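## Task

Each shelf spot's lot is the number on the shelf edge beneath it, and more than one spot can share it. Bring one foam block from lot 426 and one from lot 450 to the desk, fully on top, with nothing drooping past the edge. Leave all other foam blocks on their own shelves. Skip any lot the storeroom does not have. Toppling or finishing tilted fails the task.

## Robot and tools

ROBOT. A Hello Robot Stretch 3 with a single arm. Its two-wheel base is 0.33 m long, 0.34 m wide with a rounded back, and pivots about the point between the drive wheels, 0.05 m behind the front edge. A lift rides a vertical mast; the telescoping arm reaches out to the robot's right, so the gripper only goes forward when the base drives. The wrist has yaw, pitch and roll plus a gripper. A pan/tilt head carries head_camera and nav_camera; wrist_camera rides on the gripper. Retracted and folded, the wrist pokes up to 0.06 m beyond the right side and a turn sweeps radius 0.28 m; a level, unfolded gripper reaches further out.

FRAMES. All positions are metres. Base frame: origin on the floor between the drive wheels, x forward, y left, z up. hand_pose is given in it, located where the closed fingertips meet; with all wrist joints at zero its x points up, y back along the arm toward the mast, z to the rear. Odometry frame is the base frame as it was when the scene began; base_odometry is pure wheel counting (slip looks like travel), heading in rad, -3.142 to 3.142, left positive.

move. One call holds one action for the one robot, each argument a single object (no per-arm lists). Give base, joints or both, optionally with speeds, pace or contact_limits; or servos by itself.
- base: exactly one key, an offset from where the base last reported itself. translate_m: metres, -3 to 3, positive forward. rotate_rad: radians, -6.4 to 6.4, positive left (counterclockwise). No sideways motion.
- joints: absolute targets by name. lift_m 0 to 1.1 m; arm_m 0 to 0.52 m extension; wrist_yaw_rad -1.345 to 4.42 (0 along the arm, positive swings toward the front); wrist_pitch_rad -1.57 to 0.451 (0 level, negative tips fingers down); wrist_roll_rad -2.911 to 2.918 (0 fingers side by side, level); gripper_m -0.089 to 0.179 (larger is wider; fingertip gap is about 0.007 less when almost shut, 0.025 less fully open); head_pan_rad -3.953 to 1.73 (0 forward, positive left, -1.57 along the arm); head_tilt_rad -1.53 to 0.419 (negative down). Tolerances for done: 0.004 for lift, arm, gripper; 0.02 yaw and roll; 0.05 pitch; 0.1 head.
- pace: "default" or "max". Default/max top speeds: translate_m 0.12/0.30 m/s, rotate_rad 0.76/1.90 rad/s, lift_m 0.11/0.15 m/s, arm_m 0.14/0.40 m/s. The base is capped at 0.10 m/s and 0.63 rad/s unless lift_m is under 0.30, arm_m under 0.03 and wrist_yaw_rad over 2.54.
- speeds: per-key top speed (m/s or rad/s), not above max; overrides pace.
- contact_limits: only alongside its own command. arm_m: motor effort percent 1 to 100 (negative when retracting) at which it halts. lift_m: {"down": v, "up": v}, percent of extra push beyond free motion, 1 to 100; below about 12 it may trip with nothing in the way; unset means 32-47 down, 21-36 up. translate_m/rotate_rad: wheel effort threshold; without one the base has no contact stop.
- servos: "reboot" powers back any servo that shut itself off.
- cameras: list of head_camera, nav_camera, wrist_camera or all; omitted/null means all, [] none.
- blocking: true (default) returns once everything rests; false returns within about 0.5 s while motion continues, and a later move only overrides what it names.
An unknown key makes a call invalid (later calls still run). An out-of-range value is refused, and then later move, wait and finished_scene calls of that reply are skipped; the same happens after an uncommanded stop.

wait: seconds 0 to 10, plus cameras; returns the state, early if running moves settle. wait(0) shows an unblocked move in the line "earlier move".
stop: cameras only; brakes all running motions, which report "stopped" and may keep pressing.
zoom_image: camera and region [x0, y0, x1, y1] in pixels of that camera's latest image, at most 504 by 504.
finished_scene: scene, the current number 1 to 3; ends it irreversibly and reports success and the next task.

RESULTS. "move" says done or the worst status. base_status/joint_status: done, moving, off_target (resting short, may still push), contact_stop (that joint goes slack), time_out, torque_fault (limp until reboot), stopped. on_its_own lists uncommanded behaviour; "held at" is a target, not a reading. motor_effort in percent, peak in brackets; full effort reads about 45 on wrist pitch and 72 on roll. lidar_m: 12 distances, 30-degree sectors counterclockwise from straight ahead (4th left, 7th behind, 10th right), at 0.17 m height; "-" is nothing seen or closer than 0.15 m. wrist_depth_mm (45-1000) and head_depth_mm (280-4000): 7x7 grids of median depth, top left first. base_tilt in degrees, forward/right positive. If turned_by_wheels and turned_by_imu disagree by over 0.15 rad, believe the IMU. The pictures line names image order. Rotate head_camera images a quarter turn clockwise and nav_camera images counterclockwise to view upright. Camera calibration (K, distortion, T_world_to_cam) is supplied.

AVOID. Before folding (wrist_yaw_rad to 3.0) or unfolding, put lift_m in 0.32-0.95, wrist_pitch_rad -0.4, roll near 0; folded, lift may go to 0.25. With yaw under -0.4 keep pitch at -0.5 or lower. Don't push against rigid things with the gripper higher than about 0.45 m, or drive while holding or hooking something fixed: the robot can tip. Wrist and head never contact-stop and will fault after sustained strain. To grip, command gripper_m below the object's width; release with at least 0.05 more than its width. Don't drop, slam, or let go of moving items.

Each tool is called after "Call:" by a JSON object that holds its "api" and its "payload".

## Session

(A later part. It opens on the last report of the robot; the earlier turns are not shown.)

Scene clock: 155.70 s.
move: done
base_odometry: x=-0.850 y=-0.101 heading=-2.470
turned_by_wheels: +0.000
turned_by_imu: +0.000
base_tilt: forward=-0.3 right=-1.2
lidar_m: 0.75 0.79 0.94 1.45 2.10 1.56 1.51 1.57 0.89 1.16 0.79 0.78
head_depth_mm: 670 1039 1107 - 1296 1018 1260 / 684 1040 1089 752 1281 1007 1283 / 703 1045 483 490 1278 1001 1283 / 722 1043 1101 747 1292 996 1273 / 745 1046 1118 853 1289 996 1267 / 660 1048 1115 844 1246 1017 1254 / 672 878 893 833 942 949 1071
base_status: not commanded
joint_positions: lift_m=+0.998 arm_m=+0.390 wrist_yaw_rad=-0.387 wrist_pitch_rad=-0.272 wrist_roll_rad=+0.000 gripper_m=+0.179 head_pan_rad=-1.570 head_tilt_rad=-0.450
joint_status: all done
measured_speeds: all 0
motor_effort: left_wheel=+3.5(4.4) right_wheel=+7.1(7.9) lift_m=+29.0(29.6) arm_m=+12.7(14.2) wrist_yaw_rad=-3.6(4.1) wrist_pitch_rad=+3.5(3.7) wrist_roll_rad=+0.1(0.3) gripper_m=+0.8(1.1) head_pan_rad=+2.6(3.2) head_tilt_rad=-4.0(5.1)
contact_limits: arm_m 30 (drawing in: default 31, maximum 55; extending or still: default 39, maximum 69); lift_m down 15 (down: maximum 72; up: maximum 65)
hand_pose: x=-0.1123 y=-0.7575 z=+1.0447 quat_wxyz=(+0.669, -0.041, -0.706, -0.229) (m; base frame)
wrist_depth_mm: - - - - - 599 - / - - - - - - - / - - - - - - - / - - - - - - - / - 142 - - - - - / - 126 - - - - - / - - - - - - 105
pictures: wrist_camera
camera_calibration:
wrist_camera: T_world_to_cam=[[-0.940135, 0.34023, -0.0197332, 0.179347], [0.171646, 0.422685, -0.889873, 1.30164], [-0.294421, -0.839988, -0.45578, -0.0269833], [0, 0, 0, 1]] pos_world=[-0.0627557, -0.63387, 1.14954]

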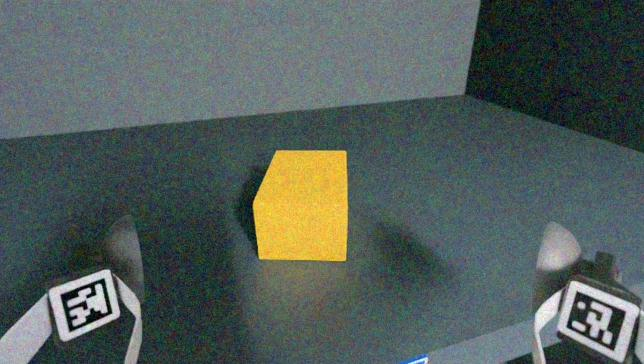

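Call:
{"api": "move", "payload": {"joints": {"arm_m":0.475}, "contact_limits": {"arm_m":30}, "cameras": ["wrist_camera"]}}

Scene clock: 165.87 s.
move: done
base_odometry: x=-0.850 y=-0.101 heading=-2.470
turned_by_wheels: +0.000
turned_by_imu: +0.000
base_tilt: forward=-0.3 right=-1.3
lidar_m: 0.75 0.79 0.94 1.45 2.10 1.56 1.51 1.58 0.89 1.16 0.79 0.78
head_depth_mm: 669 1040 1114 - 1278 1018 1262 / 685 1042 449 756 1287 1008 1288 / 702 1047 550 758 1290 1003 1282 / 724 1044 1102 755 1284 993 1273 / 746 1046 1116 850 1288 995 1267 / 661 1050 1114 845 1244 1018 1260 / 673 878 899 836 942 945 1066
base_status: not commanded
joint_positions: lift_m=+0.998 arm_m=+0.475 wrist_yaw_rad=-0.387 wrist_pitch_rad=-0.272 wrist_roll_rad=+0.000 gripper_m=+0.179 head_pan_rad=-1.570 head_tilt_rad=-0.450
joint_status: all done
measured_speeds: all 0
motor_effort: left_wheel=+3.6(4.3) right_wheel=+6.9(7.8) lift_m=+29.0(29.6) arm_m=+12.6(15.0) wrist_yaw_rad=-2.4(4.5) wrist_pitch_rad=+3.6(3.7) wrist_roll_rad=+0.0(0.3) gripper_m=+0.7(1.1) head_pan_rad=+2.3(3.0) head_tilt_rad=-3.5(4.0)
contact_limits: arm_m 30 (drawing in: default 31, maximum 55; extending or still: default 39, maximum 69); lift_m down 15 (down: maximum 72; up: maximum 65)
hand_pose: x=-0.1123 y=-0.8425 z=+1.0447 quat_wxyz=(+0.669, -0.041, -0.706, -0.229) (m; base frame)
wrist_depth_mm: - - - - - 529 - / - - - - - 558 - / - - - - - - - / - - - - - - - / - 142 - 180 188 - - / - 126 - 154 153 - - / - - - 156 155 - 105
pictures: wrist_camera
camera_calibration:
wrist_camera: T_world_to_cam=[[-0.940135, 0.34023, -0.0197332, 0.208267], [0.171646, 0.422685, -0.889873, 1.33757], [-0.294421, -0.839988, -0.45578, -0.0983823], [0, 0, 0, 1]] pos_world=[-0.0627557, -0.71887, 1.14954]

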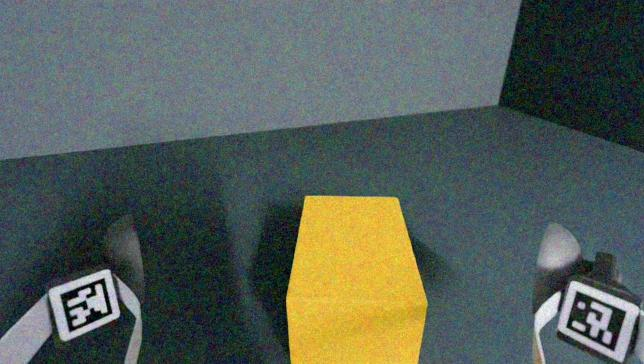

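Call:
{"api": "move", "payload": {"joints": {"arm_m":0.505}, "contact_limits": {"arm_m":30}, "cameras": []}}

Call:
{"api": "move", "payload": {"joints": {"gripper_m":0.015}, "cameras": ["wrist_camera"]}}

Call:
{"api": "move", "payload": {"joints": {"lift_m":1.06}, "cameras": ["wrist_camera"]}}

Scene clock: 173.07 s.
move: done
base_odometry: x=-0.850 y=-0.101 heading=-2.470
turned_by_wheels: +0.000
turned_by_imu: +0.000
base_tilt: forward=-0.3 right=-1.2
lidar_m: 0.76 0.79 0.94 1.45 2.10 1.56 1.51 1.57 0.89 1.16 0.80 0.78
head_depth_mm: 668 1041 1106 - 1282 1018 1255 / 686 1040 473 756 1280 1011 1283 / 703 1045 574 812 1287 1002 1282 / 724 1043 1086 754 1286 997 1275 / 747 1049 1117 855 1291 990 1269 / 662 1043 1120 845 1244 1023 1262 / 674 876 896 831 944 948 1073
base_status: not commanded
joint_positions: lift_m=+0.998 arm_m=+0.505 wrist_yaw_rad=-0.387 wrist_pitch_rad=-0.272 wrist_roll_rad=+0.000 gripper_m=+0.179 head_pan_rad=-1.570 head_tilt_rad=-0.450
joint_status: all done
measured_speeds: all 0
motor_effort: left_wheel=+4.0(4.1) right_wheel=+7.2(7.7) lift_m=+28.1(29.1) arm_m=+12.2(14.5) wrist_yaw_rad=-3.4(4.1) wrist_pitch_rad=+3.5(3.7) wrist_roll_rad=+0.2(0.3) gripper_m=+0.6(0.9) head_pan_rad=+1.8(3.1) head_tilt_rad=-2.8(3.6)
contact_limits: arm_m 30 (drawing in: default 31, maximum 55; extending or still: default 39, maximum 69); lift_m down 15 (down: maximum 72; up: maximum 65)
hand_pose: x=-0.1123 y=-0.8725 z=+1.0447 quat_wxyz=(+0.669, -0.041, -0.706, -0.229) (m; base frame)
wrist_depth_mm: 335 - - - - 511 - / - - - - - 532 - / - - - - - - - / - - - - - - - / - 142 - 180 187 - - / - 126 - 153 153 - - / - - - 130 129 171 105
pictures: none
No camera images: "cameras" was empty.

Scene clock: 175.23 s.
move: done
base_odometry: x=-0.850 y=-0.101 heading=-2.470
turned_by_wheels: +0.000
turned_by_imu: +0.000
base_tilt: forward=-0.4 right=-1.2
lidar_m: 0.75 0.79 0.94 1.45 2.10 1.56 1.51 1.58 0.89 1.16 0.80 0.78
head_depth_mm: 668 1037 1107 - 1281 1016 1263 / 685 1044 473 754 1285 1006 1280 / 702 1044 575 813 1284 1006 1282 / 722 1042 1093 756 1282 999 1271 / 747 1048 1119 854 1282 991 1266 / 662 1042 1116 846 1247 1026 1257 / 674 881 896 834 947 946 1066
base_status: not commanded
joint_positions: lift_m=+0.998 arm_m=+0.505 wrist_yaw_rad=-0.388 wrist_pitch_rad=-0.266 wrist_roll_rad=+0.000 gripper_m=+0.016 head_pan_rad=-1.570 head_tilt_rad=-0.450
joint_status: all done
measured_speeds: all 0
motor_effort: left_wheel=+3.9(4.3) right_wheel=+7.6(8.0) lift_m=+27.7(28.5) arm_m=+9.0(12.5) wrist_yaw_rad=-2.1(4.0) wrist_pitch_rad=+2.5(3.7) wrist_roll_rad=-0.1(0.3) gripper_m=-12.9(85.2) head_pan_rad=+2.3(2.9) head_tilt_rad=-2.6(3.3)
contact_limits: arm_m 30 (drawing in: default 31, maximum 55; extending or still: default 39, maximum 69); lift_m down 15 (down: maximum 72; up: maximum 65)
hand_pose: x=-0.1126 y=-0.8729 z=+1.0460 quat_wxyz=(+0.670, -0.043, -0.705, -0.228) (m; base frame)
wrist_depth_mm: 336 - - - - 506 - / - - - - - 545 - / - - - - - - - / - - - - - - - / - - - 182 150 - - / - - 126 156 125 - - / - 99 129 129 129 - -
pictures: wrist_camera
camera_calibration:
wrist_camera: T_world_to_cam=[[-0.940006, 0.3406, -0.0195167, 0.218522], [0.170055, 0.418199, -0.892295, 1.3501], [-0.295754, -0.842082, -0.45103, -0.130421], [0, 0, 0, 1]] pos_world=[-0.0627531, -0.748865, 1.15013]

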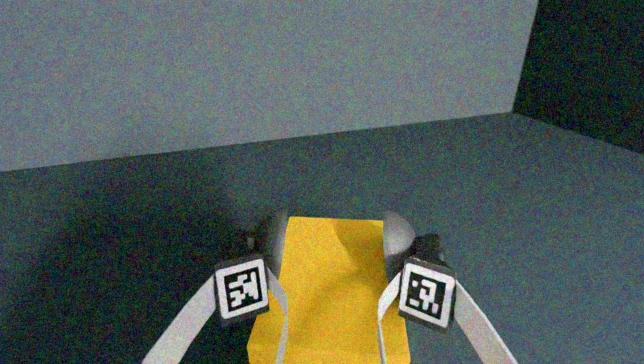

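Scene clock: 176.63 s.
move: done
base_odometry: x=-0.850 y=-0.101 heading=-2.470
turned_by_wheels: +0.000
turned_by_imu: +0.000
base_tilt: forward=-0.2 right=-1.2
lidar_m: 0.75 0.79 0.94 1.46 2.10 1.55 1.51 1.57 0.89 1.16 0.79 0.78
head_depth_mm: 668 1028 1144 895 1283 1015 1258 / 684 1023 1111 887 1276 1009 1285 / 704 1010 557 827 1279 1005 1287 / 721 1033 601 867 1284 999 1274 / 746 1046 1112 853 1290 997 1262 / 662 1048 1111 849 1244 1019 1250 / 673 875 894 836 942 946 1063
base_status: not commanded
joint_positions: lift_m=+1.060 arm_m=+0.505 wrist_yaw_rad=-0.392 wrist_pitch_rad=-0.263 wrist_roll_rad=+0.000 gripper_m=+0.015 head_pan_rad=-1.570 head_tilt_rad=-0.450
joint_status: all done
measured_speeds: all 0
motor_effort: left_wheel=-0.5(4.0) right_wheel=+6.8(7.9) lift_m=+29.7(31.9) arm_m=+7.2(9.6) wrist_yaw_rad=+2.1(4.5) wrist_pitch_rad=+2.1(5.0) wrist_roll_rad=+0.0(0.3) gripper_m=+0.6(12.7) head_pan_rad=+2.1(2.9) head_tilt_rad=-2.7(3.0)
contact_limits: arm_m 30 (drawing in: default 31, maximum 55; extending or still: default 39, maximum 69)
hand_pose: x=-0.1137 y=-0.8727 z=+1.1087 quat_wxyz=(+0.670, -0.045, -0.705, -0.228) (m; base frame)
wrist_depth_mm: 336 - - - - 507 - / - - - - - 534 - / - - - - - - - / - - - - - - - / - - - 148 - - - / - - 124 132 125 - - / - - 110 - 115 - -
pictures: wrist_camera
camera_calibration:
wrist_camera: T_world_to_cam=[[-0.938579, 0.34452, -0.0193867, 0.22213], [0.170783, 0.414978, -0.893659, 1.40492], [-0.299838, -0.842081, -0.448327, -0.105721], [0, 0, 0, 1]] pos_world=[-0.0631486, -0.748565, 1.21243]

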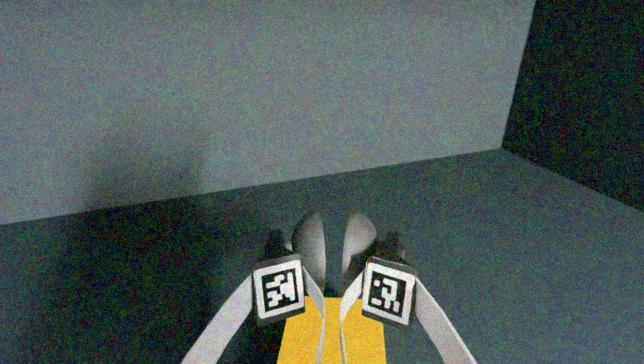

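Call:
{"api": "move", "payload": {"joints": {"gripper_m":0.179}, "cameras": ["wrist_camera"]}}

Call:
{"api": "move", "payload": {"joints": {"lift_m":0.995}, "contact_limits": {"lift_m":{"down":15}}, "speeds": {"lift_m":0.05}, "cameras": ["wrist_camera","head_camera"]}}

Scene clock: 190.50 s.
move: done
base_odometry: x=-0.850 y=-0.101 heading=-2.470
turned_by_wheels: +0.000
turned_by_imu: +0.000
base_tilt: forward=-0.4 right=-1.4
lidar_m: 0.75 0.79 0.94 1.45 2.10 1.55 1.51 1.57 0.89 1.16 0.80 0.78
head_depth_mm: 668 1032 1150 894 1282 1018 1258 / 685 1024 741 886 1284 1007 1281 / 703 1011 558 826 1287 1005 1283 / 726 1035 600 862 1289 1000 1272 / 744 1042 1120 855 1290 993 1268 / 662 1052 1110 846 1254 1019 1262 / 673 879 898 832 942 948 1065
base_status: not commanded
joint_positions: lift_m=+1.060 arm_m=+0.505 wrist_yaw_rad=-0.392 wrist_pitch_rad=-0.263 wrist_roll_rad=+0.000 gripper_m=+0.179 head_pan_rad=-1.570 head_tilt_rad=-0.450
joint_status: all done
measured_speeds: all 0
motor_effort: left_wheel=-0.4(0.6) right_wheel=+6.9(8.3) lift_m=+26.1(28.0) arm_m=-1.8(2.5) wrist_yaw_rad=+2.2(2.8) wrist_pitch_rad=+2.0(2.1) wrist_roll_rad=-0.1(0.3) gripper_m=+0.8(84.3) head_pan_rad=+2.2(2.7) head_tilt_rad=-2.1(2.8)
contact_limits: arm_m 30 (drawing in: default 31, maximum 55; extending or still: default 39, maximum 69)
hand_pose: x=-0.1137 y=-0.8727 z=+1.1087 quat_wxyz=(+0.670, -0.045, -0.705, -0.228) (m; base frame)
wrist_depth_mm: 334 - - - - 505 - / - - - - - 530 - / - - - - - - - / - - - - - - - / - 142 - - - - - / - 126 - - - - - / - - - 199 - - 105
pictures: wrist_camera
camera_calibration:
wrist_camera: T_world_to_cam=[[-0.938579, 0.34452, -0.0193867, 0.22213], [0.170783, 0.414978, -0.893659, 1.40492], [-0.299838, -0.842081, -0.448327, -0.105721], [0, 0, 0, 1]] pos_world=[-0.0631486, -0.748565, 1.21243]

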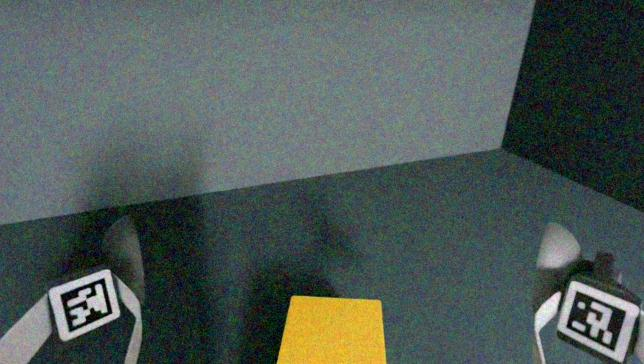

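Scene clock: 192.33 s.
move: done
base_odometry: x=-0.850 y=-0.101 heading=-2.470
turned_by_wheels: +0.000
turned_by_imu: +0.000
base_tilt: forward=-0.3 right=-1.1
lidar_m: 0.75 0.79 0.94 1.45 2.10 1.56 1.51 1.58 0.89 1.16 0.79 0.78
head_depth_mm: 668 1042 1111 - 1238 1012 1266 / 686 1041 474 754 1282 1014 1291 / 702 1045 576 808 1285 1003 1282 / 726 1048 1085 757 1284 996 1272 / 744 1050 1119 854 1292 995 1264 / 660 1049 1119 845 1244 1015 1268 / 675 877 896 833 946 946 1071
base_status: not commanded
joint_positions: lift_m=+0.995 arm_m=+0.505 wrist_yaw_rad=-0.392 wrist_pitch_rad=-0.264 wrist_roll_rad=+0.000 gripper_m=+0.179 head_pan_rad=-1.570 head_tilt_rad=-0.450
joint_status: all done
measured_speeds: all 0
motor_effort: left_wheel=-0.4(0.9) right_wheel=+7.3(7.8) lift_m=+23.5(26.0) arm_m=-4.4(4.4) wrist_yaw_rad=+1.9(2.3) wrist_pitch_rad=+2.0(2.1) wrist_roll_rad=+0.1(0.3) gripper_m=+0.6(1.2) head_pan_rad=+1.9(2.6) head_tilt_rad=-1.2(2.2)
contact_limits: arm_m 30 (drawing in: default 31, maximum 55; extending or still: default 39, maximum 69); lift_m down 15 (down: maximum 72; up: maximum 65)
hand_pose: x=-0.1137 y=-0.8727 z=+1.0437 quat_wxyz=(+0.670, -0.045, -0.705, -0.228) (m; base frame)
wrist_depth_mm: 334 - - - - 507 - / - - - - - 527 - / - - - - - - - / - - - - - - - / - 142 - 179 - - - / - 126 - 152 152 - - / - 170 132 128 132 - 105
pictures: head_camera (sideways), wrist_camera
camera_calibration:
head_camera: T_world_to_cam=[[-0.0466201, 0.38688, -0.920951, 1.21419], [0.99751, -0.0308079, -0.0634377, 0.0761002], [-0.0529154, -0.921615, -0.384481, 0.45632], [0, 0, 0, 1]] pos_world=[0.00484118, -0.0468497, 1.29848]
wrist_camera: T_world_to_cam=[[-0.938558, 0.344575, -0.0194245, 0.220956], [0.170879, 0.415067, -0.893599, 1.34684], [-0.299849, -0.842014, -0.448445, -0.134678], [0, 0, 0, 1]] pos_world=[-0.0631487, -0.748565, 1.14743]

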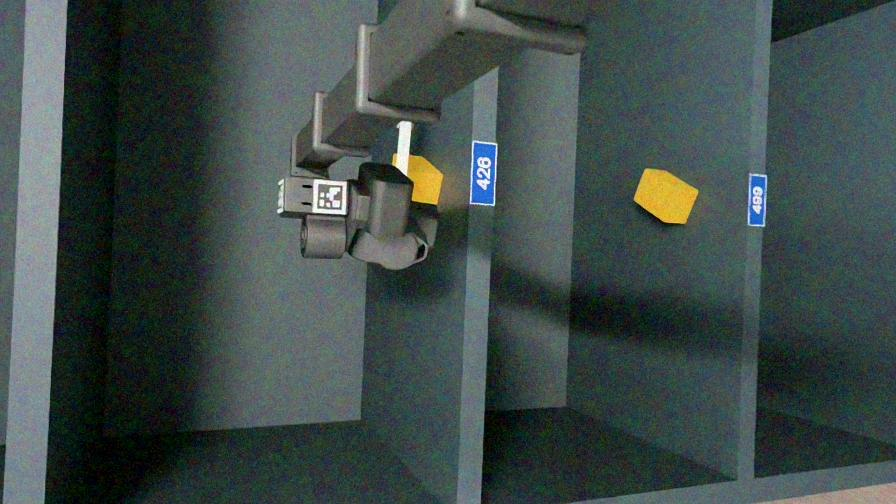

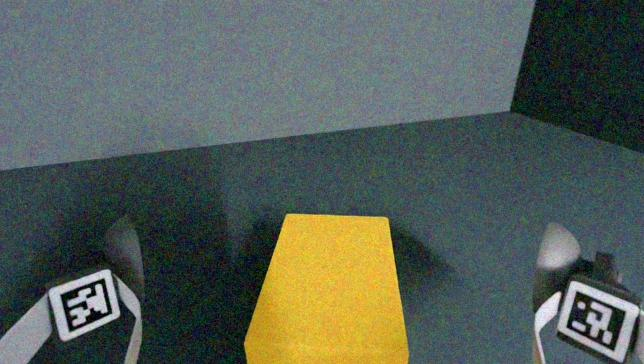

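Call:
{"api": "move", "payload": {"joints": {"arm_m":0.48}, "cameras": []}}

Call:
{"api": "move", "payload": {"joints": {"lift_m":0.98}, "contact_limits": {"lift_m":{"down":13}}, "speeds": {"lift_m":0.03}, "cameras": ["wrist_camera"]}}

Call:
{"api": "move", "payload": {"joints": {"gripper_m":0.0}, "cameras": ["wrist_camera"]}}

Call:
{"api": "move", "payload": {"joints": {"lift_m":1.05}, "speeds": {"lift_m":0.05}, "cameras": ["wrist_camera"]}}

Scene clock: 206.93 s.
move: done
base_odometry: x=-0.850 y=-0.101 heading=-2.470
turned_by_wheels: +0.000
turned_by_imu: +0.000
base_tilt: forward=-0.4 right=-1.2
lidar_m: 0.75 0.79 0.94 1.45 2.10 1.56 1.51 1.58 0.89 1.16 0.79 0.78
head_depth_mm: 670 1037 1111 - 1245 1010 1261 / 685 1044 457 754 1285 1007 1288 / 703 1046 557 758 1286 1002 1275 / 724 1043 1104 754 1289 995 1271 / 747 1046 1115 853 1284 991 1274 / 660 1040 1114 845 1245 1017 1261 / 675 876 897 835 944 946 1074
base_status: not commanded
joint_positions: lift_m=+0.995 arm_m=+0.480 wrist_yaw_rad=-0.392 wrist_pitch_rad=-0.264 wrist_roll_rad=+0.000 gripper_m=+0.179 head_pan_rad=-1.570 head_tilt_rad=-0.450
joint_status: all done
measured_speeds: all 0
motor_effort: left_wheel=+0.0(0.8) right_wheel=+7.5(7.5) lift_m=+24.4(24.6) arm_m=-12.3(13.8) wrist_yaw_rad=+1.8(2.6) wrist_pitch_rad=+2.1(2.1) wrist_roll_rad=-0.1(0.3) gripper_m=+0.7(1.2) head_pan_rad=+1.8(2.6) head_tilt_rad=-0.8(1.8)
contact_limits: lift_m down 15 (down: maximum 72; up: maximum 65)
hand_pose: x=-0.1137 y=-0.8477 z=+1.0437 quat_wxyz=(+0.670, -0.045, -0.705, -0.228) (m; base frame)
wrist_depth_mm: - - - - - 523 - / - - - - - 560 - / - - - - - - - / - - - - - - - / - 142 - 187 - - - / - 126 153 152 - - - / - 171 159 154 - - 105
pictures: none
No camera images: "cameras" was empty.

Scene clock: 207.87 s.
move: done
base_odometry: x=-0.850 y=-0.101 heading=-2.470
turned_by_wheels: +0.000
turned_by_imu: +0.000
base_tilt: forward=-0.3 right=-1.2
lidar_m: 0.75 0.79 0.94 1.45 2.09 1.56 1.51 1.58 0.89 1.16 0.79 0.78
head_depth_mm: 668 1042 1122 324 - 1013 1258 / 684 1047 1083 351 1286 1010 1278 / 704 1043 568 756 1285 1004 1276 / 723 1046 1102 754 1288 994 1274 / 747 1046 1118 852 1283 990 1266 / 662 1048 1118 846 1245 1015 1266 / 675 879 899 832 944 948 1074
base_status: not commanded
joint_positions: lift_m=+0.980 arm_m=+0.480 wrist_yaw_rad=-0.392 wrist_pitch_rad=-0.264 wrist_roll_rad=+0.000 gripper_m=+0.179 head_pan_rad=-1.570 head_tilt_rad=-0.450
joint_status: all done
measured_speeds: all 0
motor_effort: left_wheel=-0.6(0.8) right_wheel=+7.2(7.6) lift_m=+23.7(26.2) arm_m=-11.3(12.7) wrist_yaw_rad=+2.0(2.2) wrist_pitch_rad=+2.1(2.1) wrist_roll_rad=-0.3(0.3) gripper_m=+0.5(1.1) head_pan_rad=+1.8(2.1) head_tilt_rad=-0.8(1.5)
contact_limits: lift_m down 13 (down: maximum 72; up: maximum 65)
hand_pose: x=-0.1137 y=-0.8477 z=+1.0287 quat_wxyz=(+0.670, -0.045, -0.705, -0.228) (m; base frame)
wrist_depth_mm: - - - - - 527 - / - - - - - 557 - / - - - - - - - / - - - 198 - - - / - 142 155 161 - - - / - 126 142 142 - - - / 155 160 159 154 158 163 105
pictures: wrist_camera
camera_calibration:
wrist_camera: T_world_to_cam=[[-0.938563, 0.344563, -0.0193931, 0.212006], [0.170874, 0.415154, -0.89356, 1.32308], [-0.299836, -0.841976, -0.448525, -0.120236], [0, 0, 0, 1]] pos_world=[-0.0631487, -0.723566, 1.13243]

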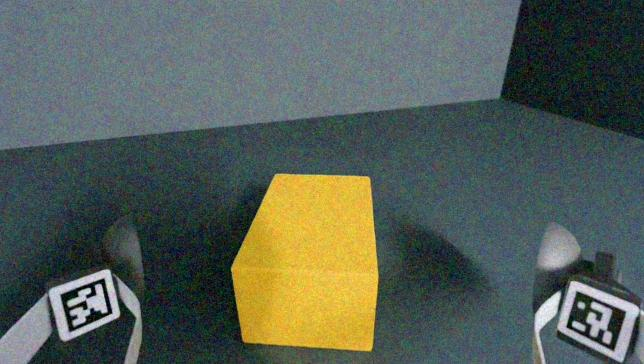

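Scene clock: 210.20 s.
move: done
base_odometry: x=-0.850 y=-0.101 heading=-2.470
turned_by_wheels: +0.000
turned_by_imu: +0.000
base_tilt: forward=-0.4 right=-1.1
lidar_m: 0.76 0.79 0.94 1.45 2.09 1.55 1.51 1.58 0.89 1.16 0.79 0.78
head_depth_mm: 669 1040 1122 325 - 1015 1261 / 684 1043 1083 351 1281 1007 1285 / 702 1043 570 755 1285 1000 1285 / 725 1045 1099 751 1280 993 1270 / 746 1046 1121 849 1283 996 1265 / 661 1047 1113 848 1244 1019 1261 / 673 875 898 834 943 948 1069
base_status: not commanded
joint_positions: lift_m=+0.980 arm_m=+0.480 wrist_yaw_rad=-0.392 wrist_pitch_rad=-0.264 wrist_roll_rad=+0.000 gripper_m=+0.001 head_pan_rad=-1.570 head_tilt_rad=-0.450
joint_status: all done
measured_speeds: all 0
motor_effort: left_wheel=+0.0(0.8) right_wheel=+7.7(8.3) lift_m=+23.4(24.2) arm_m=-9.3(11.8) wrist_yaw_rad=+2.5(2.8) wrist_pitch_rad=+2.1(2.2) wrist_roll_rad=+0.2(0.3) gripper_m=-20.2(93.8) head_pan_rad=+1.4(2.4) head_tilt_rad=-1.1(1.6)
contact_limits: lift_m down 13 (down: maximum 72; up: maximum 65)
hand_pose: x=-0.1136 y=-0.8477 z=+1.0286 quat_wxyz=(+0.670, -0.045, -0.705, -0.228) (m; base frame)
wrist_depth_mm: - - - - - 523 - / - - - - - - - / - - - - - - - / - - - 197 - - - / - - 153 161 147 - - / - - 128 142 124 - - / 160 102 159 154 155 158 162
pictures: wrist_camera
camera_calibration:
wrist_camera: T_world_to_cam=[[-0.938596, 0.344471, -0.019404, 0.21195], [0.170874, 0.415256, -0.893513, 1.3231], [-0.299732, -0.841963, -0.448618, -0.120114], [0, 0, 0, 1]] pos_world=[-0.0631488, -0.723566, 1.13243]

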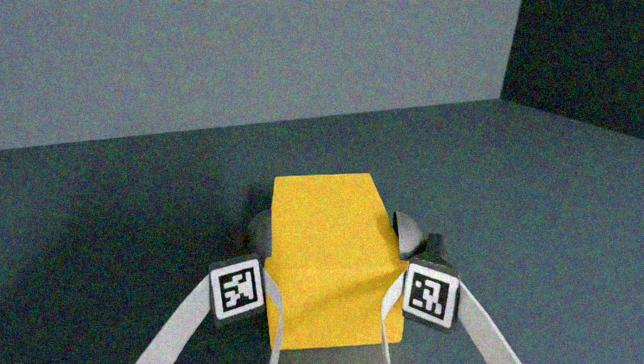

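Scene clock: 212.13 s.
move: done
base_odometry: x=-0.850 y=-0.101 heading=-2.470
turned_by_wheels: +0.000
turned_by_imu: +0.000
base_tilt: forward=-0.2 right=-1.1
lidar_m: 0.75 0.79 0.94 1.45 2.10 1.56 1.51 1.58 0.89 1.16 0.79 0.78
head_depth_mm: 668 1037 309 895 1281 1015 1257 / 687 1029 440 885 1284 1008 1293 / 702 1022 537 872 1291 1002 1283 / 724 1035 560 861 1282 995 1273 / 747 1048 1115 853 1288 991 1265 / 663 1048 1115 848 1248 1016 1257 / 672 878 901 831 946 944 1066
base_status: not commanded
joint_positions: lift_m=+1.050 arm_m=+0.480 wrist_yaw_rad=-0.392 wrist_pitch_rad=-0.266 wrist_roll_rad=+0.000 gripper_m=+0.003 head_pan_rad=-1.570 head_tilt_rad=-0.450
joint_status: all done
measured_speeds: all 0
motor_effort: left_wheel=-0.3(0.9) right_wheel=+7.4(7.8) lift_m=+29.9(32.0) arm_m=-7.3(9.3) wrist_yaw_rad=+1.6(2.7) wrist_pitch_rad=+2.4(2.6) wrist_roll_rad=+0.0(0.3) gripper_m=-8.8(20.2) head_pan_rad=+1.7(2.3) head_tilt_rad=-0.3(1.2)
hand_pose: x=-0.1136 y=-0.8475 z=+1.0981 quat_wxyz=(+0.669, -0.044, -0.705, -0.229) (m; base frame)
wrist_depth_mm: - - - - - 519 - / - - - - - 560 - / - - - - - - - / - - - 197 - - - / - - 153 161 147 - - / - - 128 143 124 - - / - 94 - 151 151 - -
pictures: wrist_camera
camera_calibration:
wrist_camera: T_world_to_cam=[[-0.938551, 0.34459, -0.0195086, 0.213551], [0.171678, 0.417065, -0.892515, 1.38558], [-0.299415, -0.84102, -0.450595, -0.0858515], [0, 0, 0, 1]] pos_world=[-0.0631497, -0.723668, 1.20213]

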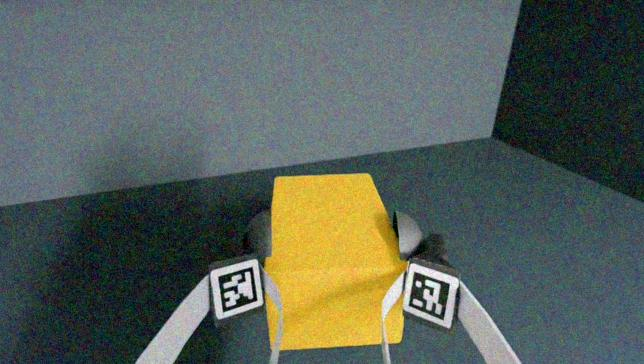

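Call:
{"api": "move", "payload": {"joints": {"gripper_m":-0.01}, "cameras": []}}

Call:
{"api": "move", "payload": {"joints": {"arm_m":0.0}, "cameras": []}}

Call:
{"api": "move", "payload": {"base": {"translate_m":-0.7}, "cameras": ["wrist_camera"]}}

Call:
{"api": "move", "payload": {"joints": {"wrist_yaw_rad":2.2,"wrist_pitch_rad":-0.3,"lift_m":0.9}, "speeds": {"wrist_yaw_rad":0.8}, "cameras": []}}

Call:
{"api": "move", "payload": {"base": {"rotate_rad":1.57}, "cameras": ["nav_camera"]}}

Call:
{"api": "move", "payload": {"base": {"translate_m":1.1}, "joints": {"head_tilt_rad":-0.6}, "cameras": ["head_camera","nav_camera","wrist_camera"]}}

Scene clock: 225.40 s.
move: done
base_odometry: x=-0.850 y=-0.101 heading=-2.470
turned_by_wheels: +0.000
turned_by_imu: +0.000
base_tilt: forward=-0.3 right=-1.2
lidar_m: 0.75 0.79 0.94 1.45 2.10 1.56 1.51 1.58 0.89 1.16 0.79 0.78
head_depth_mm: 668 1040 309 891 1280 1016 1255 / 685 1028 441 886 1286 1007 1289 / 702 1016 536 871 1285 1002 1282 / 723 1033 561 861 1296 997 1274 / 746 1046 1116 852 1290 996 1264 / 659 1047 1123 848 1247 1022 1262 / 673 881 895 832 943 947 1066
base_status: not commanded
joint_positions: lift_m=+1.050 arm_m=+0.480 wrist_yaw_rad=-0.392 wrist_pitch_rad=-0.266 wrist_roll_rad=+0.000 gripper_m=-0.009 head_pan_rad=-1.570 head_tilt_rad=-0.450
joint_status: all done
measured_speeds: all 0
motor_effort: left_wheel=-0.3(0.8) right_wheel=+7.1(8.1) lift_m=+29.5(29.8) arm_m=-3.9(4.7) wrist_yaw_rad=+1.8(2.7) wrist_pitch_rad=+2.5(2.6) wrist_roll_rad=+0.0(0.2) gripper_m=-23.4(75.6) head_pan_rad=+1.6(2.1) head_tilt_rad=+0.3(0.7)
hand_pose: x=-0.1136 y=-0.8475 z=+1.0981 quat_wxyz=(+0.669, -0.044, -0.705, -0.229) (m; base frame)
wrist_depth_mm: - - - - - 527 - / - - - - - 559 - / - - - - - - - / - - - 198 - - - / - - 151 161 150 - - / - - 127 142 123 - - / - 93 - - 152 - -
pictures: none
No camera images: "cameras" was empty.

Scene clock: 230.10 s.
move: done
base_odometry: x=-0.850 y=-0.101 heading=-2.470
turned_by_wheels: +0.000
turned_by_imu: +0.000
base_tilt: forward=-0.2 right=-1.1
lidar_m: 0.75 0.79 0.94 1.45 2.09 1.56 1.51 1.58 0.89 1.16 0.79 0.78
head_depth_mm: 667 1038 1109 - - - - / 683 1041 1131 965 - - - / 700 1042 1129 952 - - - / 721 1045 1122 873 1282 1031 - / 746 1049 1121 853 1291 994 1274 / 759 1049 1117 843 1240 1022 1266 / 672 881 895 833 944 947 1069
base_status: not commanded
joint_positions: lift_m=+1.050 arm_m=+0.001 wrist_yaw_rad=-0.392 wrist_pitch_rad=-0.266 wrist_roll_rad=+0.000 gripper_m=-0.006 head_pan_rad=-1.570 head_tilt_rad=-0.450
joint_status: all done
measured_speeds: all 0
motor_effort: left_wheel=-0.2(0.8) right_wheel=+7.8(7.9) lift_m=+29.0(30.0) arm_m=-11.7(14.7) wrist_yaw_rad=+1.6(3.0) wrist_pitch_rad=+2.5(2.6) wrist_roll_rad=-0.1(0.3) gripper_m=-9.8(23.5) head_pan_rad=+1.8(2.1) head_tilt_rad=+0.7(1.7)
hand_pose: x=-0.1136 y=-0.3681 z=+1.0980 quat_wxyz=(+0.669, -0.044, -0.705, -0.229) (m; base frame)
wrist_depth_mm: - - - - - - - / - - - - - - - / - - - - - - - / - - - 197 - - - / - - 159 161 150 - - / - - 127 142 124 - - / - 94 - 153 156 - -
pictures: none
No camera images: "cameras" was empty.

Scene clock: 238.23 s.
move: done
base_odometry: x=-0.302 y=+0.334 heading=-2.470
turned_by_wheels: +0.000
turned_by_imu: +0.000
base_tilt: forward=-0.5 right=-1.1
lidar_m: 1.44 1.34 1.67 3.54 1.13 0.84 0.82 0.86 1.09 0.72 1.21 1.24
head_depth_mm: 666 1025 1096 - - - - / 681 1032 1110 967 - - - / 699 1028 1113 952 - - - / 719 1032 1115 873 1275 1029 - / 582 629 680 742 924 932 1046 / 589 631 682 751 819 919 1194 / 669 1034 1102 832 1276 982 1256
base_status: done
joint_positions: lift_m=+1.050 arm_m=+0.001 wrist_yaw_rad=-0.392 wrist_pitch_rad=-0.266 wrist_roll_rad=+0.000 gripper_m=-0.006 head_pan_rad=-1.570 head_tilt_rad=-0.450
joint_status: not commanded
measured_speeds: all 0
motor_effort: left_wheel=-7.0(11.4) right_wheel=-4.7(11.6) lift_m=+27.9(29.4) arm_m=-4.9(12.4) wrist_yaw_rad=+0.8(3.3) wrist_pitch_rad=+2.5(2.7) wrist_roll_rad=-0.1(0.4) gripper_m=-9.9(10.5) head_pan_rad=+1.0(2.1) head_tilt_rad=+2.1(2.5)
hand_pose: x=-0.1136 y=-0.3681 z=+1.0980 quat_wxyz=(+0.669, -0.044, -0.705, -0.229) (m; base frame)
wrist_depth_mm: - - - - 972 - 625 / - - - - - - 650 / - - - - - - 703 / - - - 198 - - 760 / - - 156 161 161 - - / - - 127 142 124 886 - / - 94 - 153 780 - -
pictures: wrist_camera
camera_calibration:
wrist_camera: T_world_to_cam=[[-0.938563, 0.344557, -0.0194804, 0.0483121], [0.171749, 0.417389, -0.89235, 1.18552], [-0.299334, -0.840873, -0.450923, 0.317768], [0, 0, 0, 1]] pos_world=[-0.0631499, -0.244268, 1.20213]

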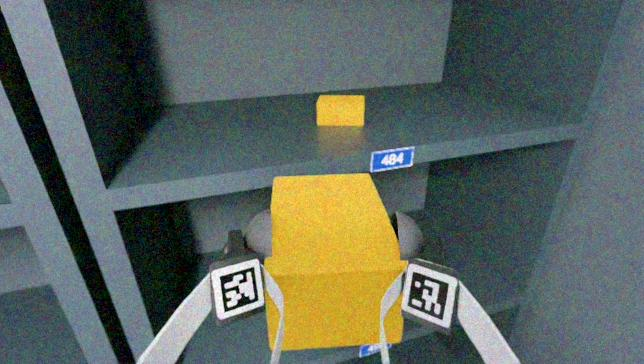

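Scene clock: 242.07 s.
move: done
base_odometry: x=-0.302 y=+0.334 heading=-2.470
turned_by_wheels: +0.000
turned_by_imu: +0.000
base_tilt: forward=-0.3 right=-1.4
lidar_m: 1.45 1.34 1.67 3.53 1.14 0.84 0.82 0.86 1.09 0.71 1.21 1.24
head_depth_mm: 666 1030 1108 835 1279 1013 1295 / 682 1030 1108 880 1277 1009 1322 / 700 1032 1109 877 1277 1005 1322 / 718 1028 1105 864 1273 995 1347 / 581 629 682 740 927 927 1049 / 588 632 682 750 820 918 1189 / 669 1039 1101 834 1272 983 1257
base_status: not commanded
joint_positions: lift_m=+0.900 arm_m=+0.001 wrist_yaw_rad=+2.197 wrist_pitch_rad=-0.316 wrist_roll_rad=+0.000 gripper_m=-0.006 head_pan_rad=-1.570 head_tilt_rad=-0.450
joint_status: all done
measured_speeds: all 0
motor_effort: left_wheel=-7.0(7.4) right_wheel=-5.1(5.6) lift_m=+23.7(26.8) arm_m=-1.1(5.5) wrist_yaw_rad=+1.4(4.8) wrist_pitch_rad=+2.5(5.1) wrist_roll_rad=+0.3(0.5) gripper_m=-9.8(10.4) head_pan_rad=+0.6(1.8) head_tilt_rad=+2.9(3.1)
hand_pose: x=+0.1699 y=-0.0072 z=+0.9361 quat_wxyz=(+0.417, +0.672, -0.218, +0.571) (m; base frame)
wrist_depth_mm: - - - - - - - / - - - - - - - / - - - - - - - / - - - 210 - - - / - - 156 161 160 - - / - - 127 142 123 - - / - - - - - - -
pictures: none
No camera images: "cameras" was empty.

Scene clock: 245.67 s.
move: done
base_odometry: x=-0.302 y=+0.334 heading=-0.901
turned_by_wheels: +1.570
turned_by_imu: +1.544
base_tilt: forward=-0.3 right=-1.2
lidar_m: 3.53 1.15 0.85 0.82 0.85 1.07 0.72 1.21 1.24 1.45 1.34 2.10
head_depth_mm: 1212 1306 1424 1541 1688 1720 1411 / 1210 1296 1405 1520 1660 1704 1409 / 1208 1292 1394 1518 1656 1681 1395 / 1203 1293 1396 1518 1655 1686 1438 / 1203 1296 1399 1513 1674 1665 1381 / 1207 1294 1393 1526 1650 1643 1349 / 1210 1297 1400 1532 1663 1657 1333
base_status: done
joint_positions: lift_m=+0.900 arm_m=+0.001 wrist_yaw_rad=+2.197 wrist_pitch_rad=-0.316 wrist_roll_rad=+0.000 gripper_m=-0.006 head_pan_rad=-1.570 head_tilt_rad=-0.450
joint_status: not commanded
measured_speeds: all 0
motor_effort: left_wheel=-8.2(12.7) right_wheel=+9.4(12.0) lift_m=+29.7(29.7) arm_m=-6.4(6.7) wrist_yaw_rad=+1.8(3.3) wrist_pitch_rad=+2.6(2.6) wrist_roll_rad=-0.2(0.3) gripper_m=-10.0(10.4) head_pan_rad=+1.0(1.8) head_tilt_rad=+2.6(3.6)
hand_pose: x=+0.1699 y=-0.0072 z=+0.9361 quat_wxyz=(+0.417, +0.672, -0.218, +0.571) (m; base frame)
wrist_depth_mm: - - - - - - - / - - - - - - - / - - - - - - - / - - - 209 - - - / - - 156 161 160 - - / - - 127 142 124 - - / - 102 - - - - -
pictures: nav_camera (sideways)
camera_calibration:
nav_camera: T_world_to_cam=[[0.0173813, -0.411128, 0.911412, -1.14312], [-0.99979, -0.0170799, 0.0113622, 0.0415215], [0.0108955, -0.911418, -0.411338, 0.488491], [0, 0, 0, 1]] pos_world=[0.0560594, -0.0240402, 1.24232]

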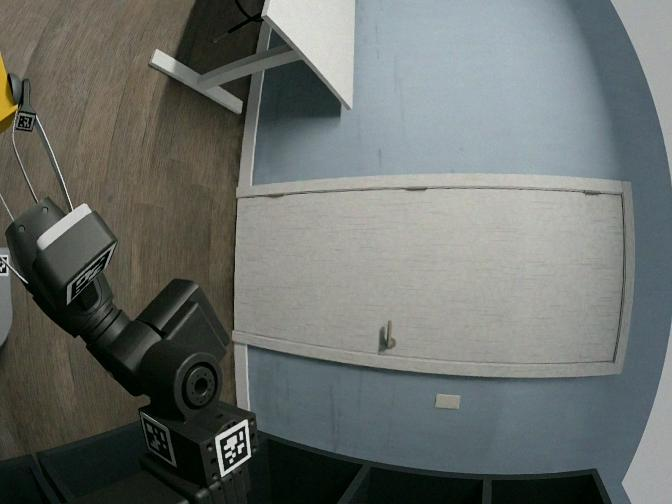

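Scene clock: 257.80 s.
move: done
base_odometry: x=+0.381 y=-0.528 heading=-0.901
turned_by_wheels: +0.000
turned_by_imu: +0.001
base_tilt: forward=-0.3 right=-1.1
lidar_m: 2.47 1.14 0.84 0.81 0.84 1.16 1.81 2.05 1.53 1.00 0.90 1.47
head_depth_mm: 1210 1336 1479 1653 1784 1591 - / 1211 1334 1480 1182 901 1567 - / 1216 1331 1453 1116 894 1442 - / 1208 1339 1448 1098 923 1561 - / 1215 1333 1436 1086 914 1498 1163 / 1215 1328 1442 1079 908 1446 1219 / 1212 1340 1431 1071 895 1405 1209
base_status: done
joint_positions: lift_m=+0.900 arm_m=+0.001 wrist_yaw_rad=+2.197 wrist_pitch_rad=-0.316 wrist_roll_rad=+0.000 gripper_m=-0.006 head_pan_rad=-1.570 head_tilt_rad=-0.600
joint_status: all done
measured_speeds: all 0
motor_effort: left_wheel=+0.5(9.4) right_wheel=+9.8(14.6) lift_m=+25.9(30.5) arm_m=-10.8(12.8) wrist_yaw_rad=+2.2(3.1) wrist_pitch_rad=+2.6(2.7) wrist_roll_rad=-0.1(0.5) gripper_m=-10.0(10.4) head_pan_rad=+0.9(1.7) head_tilt_rad=-4.7(6.8)
hand_pose: x=+0.1699 y=-0.0072 z=+0.9361 quat_wxyz=(+0.417, +0.672, -0.218, +0.571) (m; base frame)
wrist_depth_mm: - - - - - - - / - - - - - - - / - - - - - - - / - - - 209 - - - / - - 156 161 160 - - / - - 127 142 123 - - / - 102 - - - - -
pictures: head_camera (sideways), nav_camera (sideways), wrist_camera
camera_calibration:
head_camera: T_world_to_cam=[[-0.0467445, 0.520086, -0.852834, 1.12534], [0.997499, -0.0210087, -0.0674855, 0.0813531], [-0.0530152, -0.853856, -0.517803, 0.629753], [0, 0, 0, 1]] pos_world=[0.00484051, -0.0458484, 1.29131]
nav_camera: T_world_to_cam=[[0.0175178, -0.542579, 0.839822, -1.04979], [-0.999788, -0.018574, 0.00885454, 0.044798], [0.0107945, -0.8398, -0.542789, 0.659577], [0, 0, 0, 1]] pos_world=[0.0560587, -0.0148501, 1.23925]
wrist_camera: T_world_to_cam=[[0.617676, -0.786139, -0.0214924, -0.0838558], [-0.400783, -0.291149, -0.86868, 0.911746], [0.676646, 0.545177, -0.494907, 0.518415], [0, 0, 0, 1]] pos_world=[0.0664245, -0.0830958, 1.04678]

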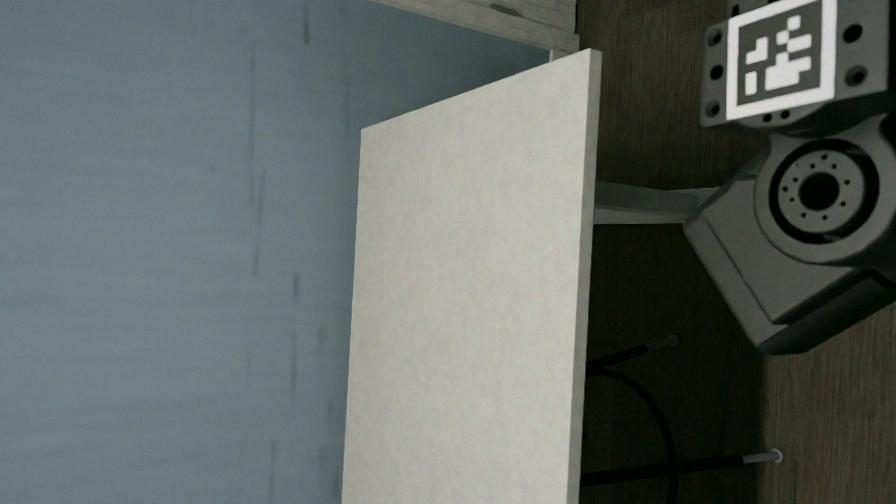

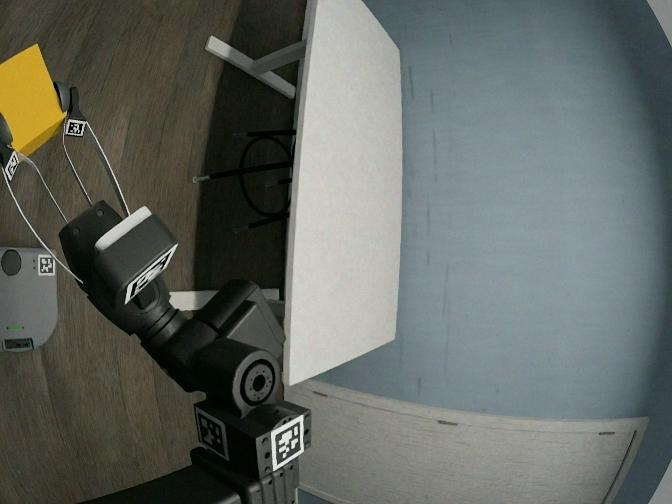

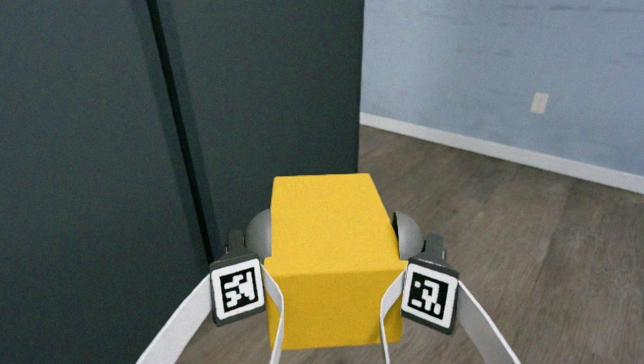

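Call:
{"api": "move", "payload": {"joints": {"wrist_yaw_rad":0.4,"wrist_pitch_rad":-0.25}, "speeds": {"wrist_yaw_rad":0.8}, "cameras": []}}

Call:
{"api": "move", "payload": {"joints": {"arm_m":0.5}, "cameras": ["head_camera"]}}

Call:
{"api": "move", "payload": {"joints": {"lift_m":0.73}, "cameras": []}}

Call:
{"api": "move", "payload": {"joints": {"lift_m":0.71}, "speeds": {"lift_m":0.03}, "cameras": ["wrist_camera","head_camera"]}}

Scene clock: 271.37 s.
move: done
base_odometry: x=+0.381 y=-0.528 heading=-0.901
turned_by_wheels: +0.000
turned_by_imu: +0.000
base_tilt: forward=-0.4 right=-1.1
lidar_m: 2.47 1.14 0.84 0.81 0.84 1.15 1.80 2.05 1.53 1.00 0.90 1.47
head_depth_mm: 1215 1330 1473 1652 1807 1586 - / 1214 1336 1477 1181 899 1584 - / 1217 1335 1458 1116 892 1446 - / 1209 1340 1451 1098 920 1481 - / 1213 1337 1441 1094 845 - 303 / 1215 1336 1438 1079 484 1339 1218 / 1216 1336 1442 1070 901 1381 1213
base_status: not commanded
joint_positions: lift_m=+0.900 arm_m=+0.001 wrist_yaw_rad=+0.403 wrist_pitch_rad=-0.276 wrist_roll_rad=+0.000 gripper_m=-0.006 head_pan_rad=-1.570 head_tilt_rad=-0.600
joint_status: all done
measured_speeds: all 0
motor_effort: left_wheel=+0.6(1.2) right_wheel=+10.5(11.0) lift_m=+23.9(25.3) arm_m=-9.7(11.1) wrist_yaw_rad=-3.8(6.8) wrist_pitch_rad=+4.3(6.1) wrist_roll_rad=+0.1(0.3) gripper_m=-10.1(10.5) head_pan_rad=+0.5(1.3) head_tilt_rad=-4.9(6.1)
hand_pose: x=+0.0727 y=-0.3663 z=+0.9458 quat_wxyz=(+0.706, +0.236, -0.666, +0.045) (m; base frame)
wrist_depth_mm: - - - - - - - / - - - - - - - / - - - - - - - / - - - 197 - - - / - - 156 161 150 - - / - - 127 142 123 - - / - - - - - - -
pictures: none
No camera images: "cameras" was empty.

Scene clock: 276.23 s.
move: done
base_odometry: x=+0.381 y=-0.528 heading=-0.901
turned_by_wheels: +0.000
turned_by_imu: +0.000
base_tilt: forward=-0.3 right=-1.2
lidar_m: 2.47 1.14 0.84 0.81 0.84 1.16 1.81 2.06 1.53 1.00 0.90 1.47
head_depth_mm: 1209 1331 1474 1582 - - 1246 / 1210 1337 1405 371 862 1483 1235 / 1209 1341 611 1114 892 1445 1207 / 1218 1336 685 999 920 1472 1222 / 1216 1334 1412 1097 911 1459 1224 / 1214 1336 1436 1077 904 1453 1214 / 1215 1335 1441 1069 900 1408 1213
base_status: not commanded
joint_positions: lift_m=+0.900 arm_m=+0.500 wrist_yaw_rad=+0.403 wrist_pitch_rad=-0.275 wrist_roll_rad=+0.000 gripper_m=-0.006 head_pan_rad=-1.570 head_tilt_rad=-0.600
joint_status: all done
measured_speeds: all 0
motor_effort: left_wheel=+0.6(1.0) right_wheel=+10.6(11.4) lift_m=+24.4(25.1) arm_m=+12.2(14.8) wrist_yaw_rad=-4.1(4.8) wrist_pitch_rad=+4.0(4.3) wrist_roll_rad=+0.1(0.3) gripper_m=-9.6(10.4) head_pan_rad=+0.3(1.0) head_tilt_rad=-4.1(5.9)
hand_pose: x=+0.0727 y=-0.8659 z=+0.9460 quat_wxyz=(+0.706, +0.235, -0.666, +0.045) (m; base frame)
wrist_depth_mm: - - - - - - - / - - - - - - - / - - - - - - - / - - - 197 - - - / - - 151 161 149 - - / - - 127 142 123 - - / - 95 - - 152 - -
pictures: head_camera (sideways)
camera_calibration:
head_camera: T_world_to_cam=[[-0.046741, 0.520158, -0.85279, 1.12529], [0.997499, -0.021003, -0.0674832, 0.0813503], [-0.053013, -0.853812, -0.517875, 0.629848], [0, 0, 0, 1]] pos_world=[0.00484053, -0.045848, 1.29131]

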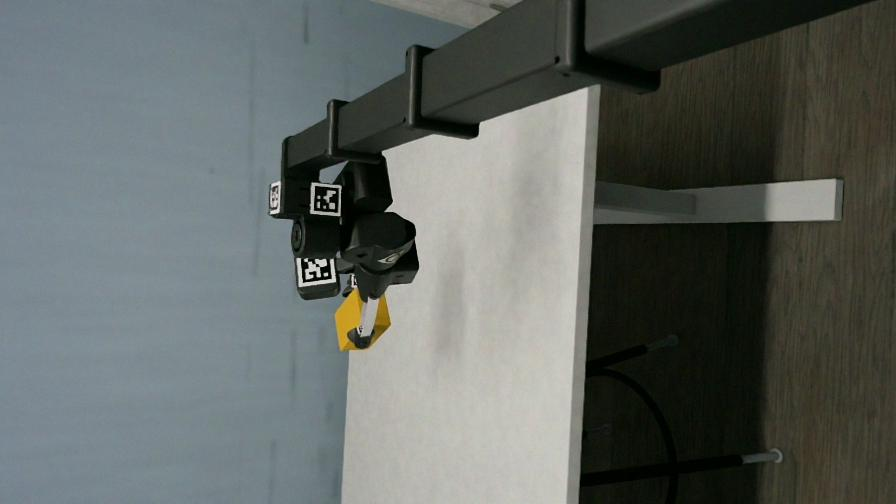

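Scene clock: 278.60 s.
move: done
base_odometry: x=+0.381 y=-0.528 heading=-0.901
turned_by_wheels: +0.000
turned_by_imu: +0.000
base_tilt: forward=-0.2 right=-1.2
lidar_m: 2.47 1.14 0.84 0.81 0.84 1.15 1.81 2.05 1.53 1.00 0.89 1.47
head_depth_mm: 1217 1333 1487 1661 1795 1497 360 / 1216 1328 1479 1174 836 401 341 / 1211 1330 1459 700 828 1394 1205 / 1217 1332 1450 776 885 1467 1226 / 1212 1338 1436 991 912 1459 1227 / 1215 1334 1438 1075 904 1457 1217 / 1214 1336 1438 1066 904 1396 1210
base_status: not commanded
joint_positions: lift_m=+0.730 arm_m=+0.500 wrist_yaw_rad=+0.403 wrist_pitch_rad=-0.274 wrist_roll_rad=+0.000 gripper_m=-0.006 head_pan_rad=-1.570 head_tilt_rad=-0.600
joint_status: all done
measured_speeds: all 0
motor_effort: left_wheel=+0.3(1.1) right_wheel=+10.4(11.0) lift_m=+25.1(26.3) arm_m=+8.2(12.3) wrist_yaw_rad=-3.6(4.5) wrist_pitch_rad=+4.1(4.3) wrist_roll_rad=-0.1(0.3) gripper_m=-9.9(10.4) head_pan_rad=+0.5(0.7) head_tilt_rad=-3.7(4.8)
hand_pose: x=+0.0727 y=-0.8659 z=+0.7761 quat_wxyz=(+0.706, +0.235, -0.666, +0.045) (m; base frame)
wrist_depth_mm: - - - - - - - / - - - - - - - / - - - - - - - / - - - 197 - - - / - - 151 161 150 - - / - - 128 142 123 - - / - 94 - - 152 - -
pictures: none
No camera images: "cameras" was empty.

Scene clock: 279.70 s.
move: done
base_odometry: x=+0.381 y=-0.528 heading=-0.901
turned_by_wheels: +0.000
turned_by_imu: +0.000
base_tilt: forward=-0.2 right=-1.2
lidar_m: 2.47 1.14 0.84 0.81 0.84 1.16 1.81 2.06 1.53 1.00 0.90 1.48
head_depth_mm: 1218 1330 1477 1660 1780 1498 1219 / 1216 1334 1490 1183 836 436 352 / 1213 1324 1450 1012 714 1400 1206 / 1209 1337 1445 836 854 1467 1227 / 1206 1333 1434 1006 917 1464 1225 / 1216 1333 1438 1075 909 1450 1211 / 1219 1336 1440 1064 901 1398 1216
base_status: not commanded
joint_positions: lift_m=+0.710 arm_m=+0.500 wrist_yaw_rad=+0.403 wrist_pitch_rad=-0.268 wrist_roll_rad=+0.000 gripper_m=-0.006 head_pan_rad=-1.570 head_tilt_rad=-0.600
joint_status: all done
measured_speeds: all 0
motor_effort: left_wheel=+0.4(0.9) right_wheel=+10.1(11.1) lift_m=+22.6(26.1) arm_m=+7.4(8.8) wrist_yaw_rad=-3.3(4.2) wrist_pitch_rad=+2.7(4.2) wrist_roll_rad=+0.1(0.3) gripper_m=-10.2(10.3) head_pan_rad=-0.3(0.8) head_tilt_rad=-4.2(4.7)
hand_pose: x=+0.0730 y=-0.8665 z=+0.7577 quat_wxyz=(+0.706, +0.233, -0.667, +0.048) (m; base frame)
wrist_depth_mm: - - - - - - - / - - - - - - - / - - - - - - - / - - - 196 - - - / - - 151 161 150 - - / - - 127 142 123 - - / - 94 - 153 152 - -
pictures: head_camera (sideways), wrist_camera
camera_calibration:
head_camera: T_world_to_cam=[[-0.046741, 0.520158, -0.85279, 1.12529], [0.997499, -0.021003, -0.0674832, 0.0813503], [-0.053013, -0.853812, -0.517875, 0.629848], [0, 0, 0, 1]] pos_world=[0.00484053, -0.045848, 1.29131]
wrist_camera: T_world_to_cam=[[-0.903106, -0.428972, -0.0195764, -0.284334], [-0.178246, 0.415953, -0.891746, 1.08157], [0.390677, -0.801851, -0.452112, -0.214505], [0, 0, 0, 1]] pos_world=[0.0198032, -0.743854, 0.861935]

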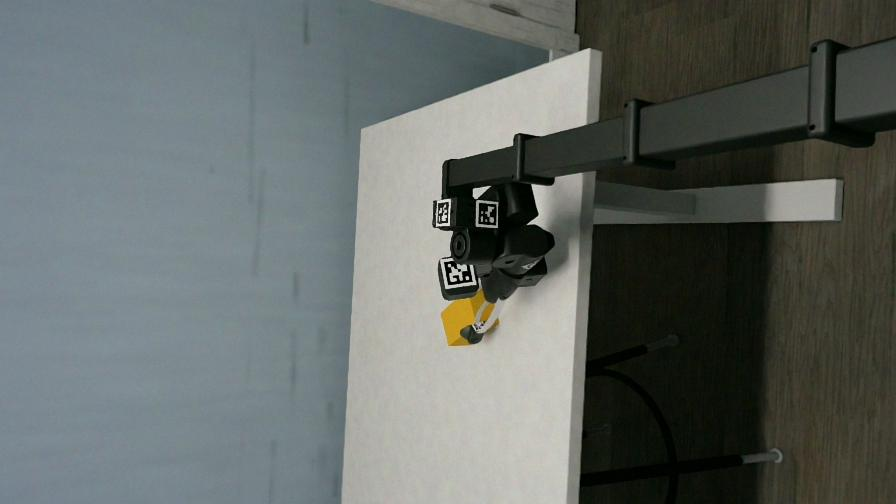

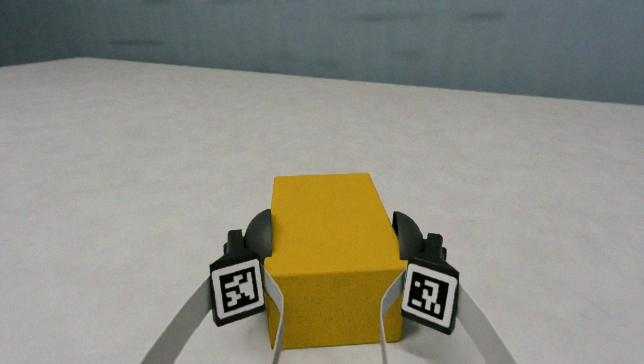

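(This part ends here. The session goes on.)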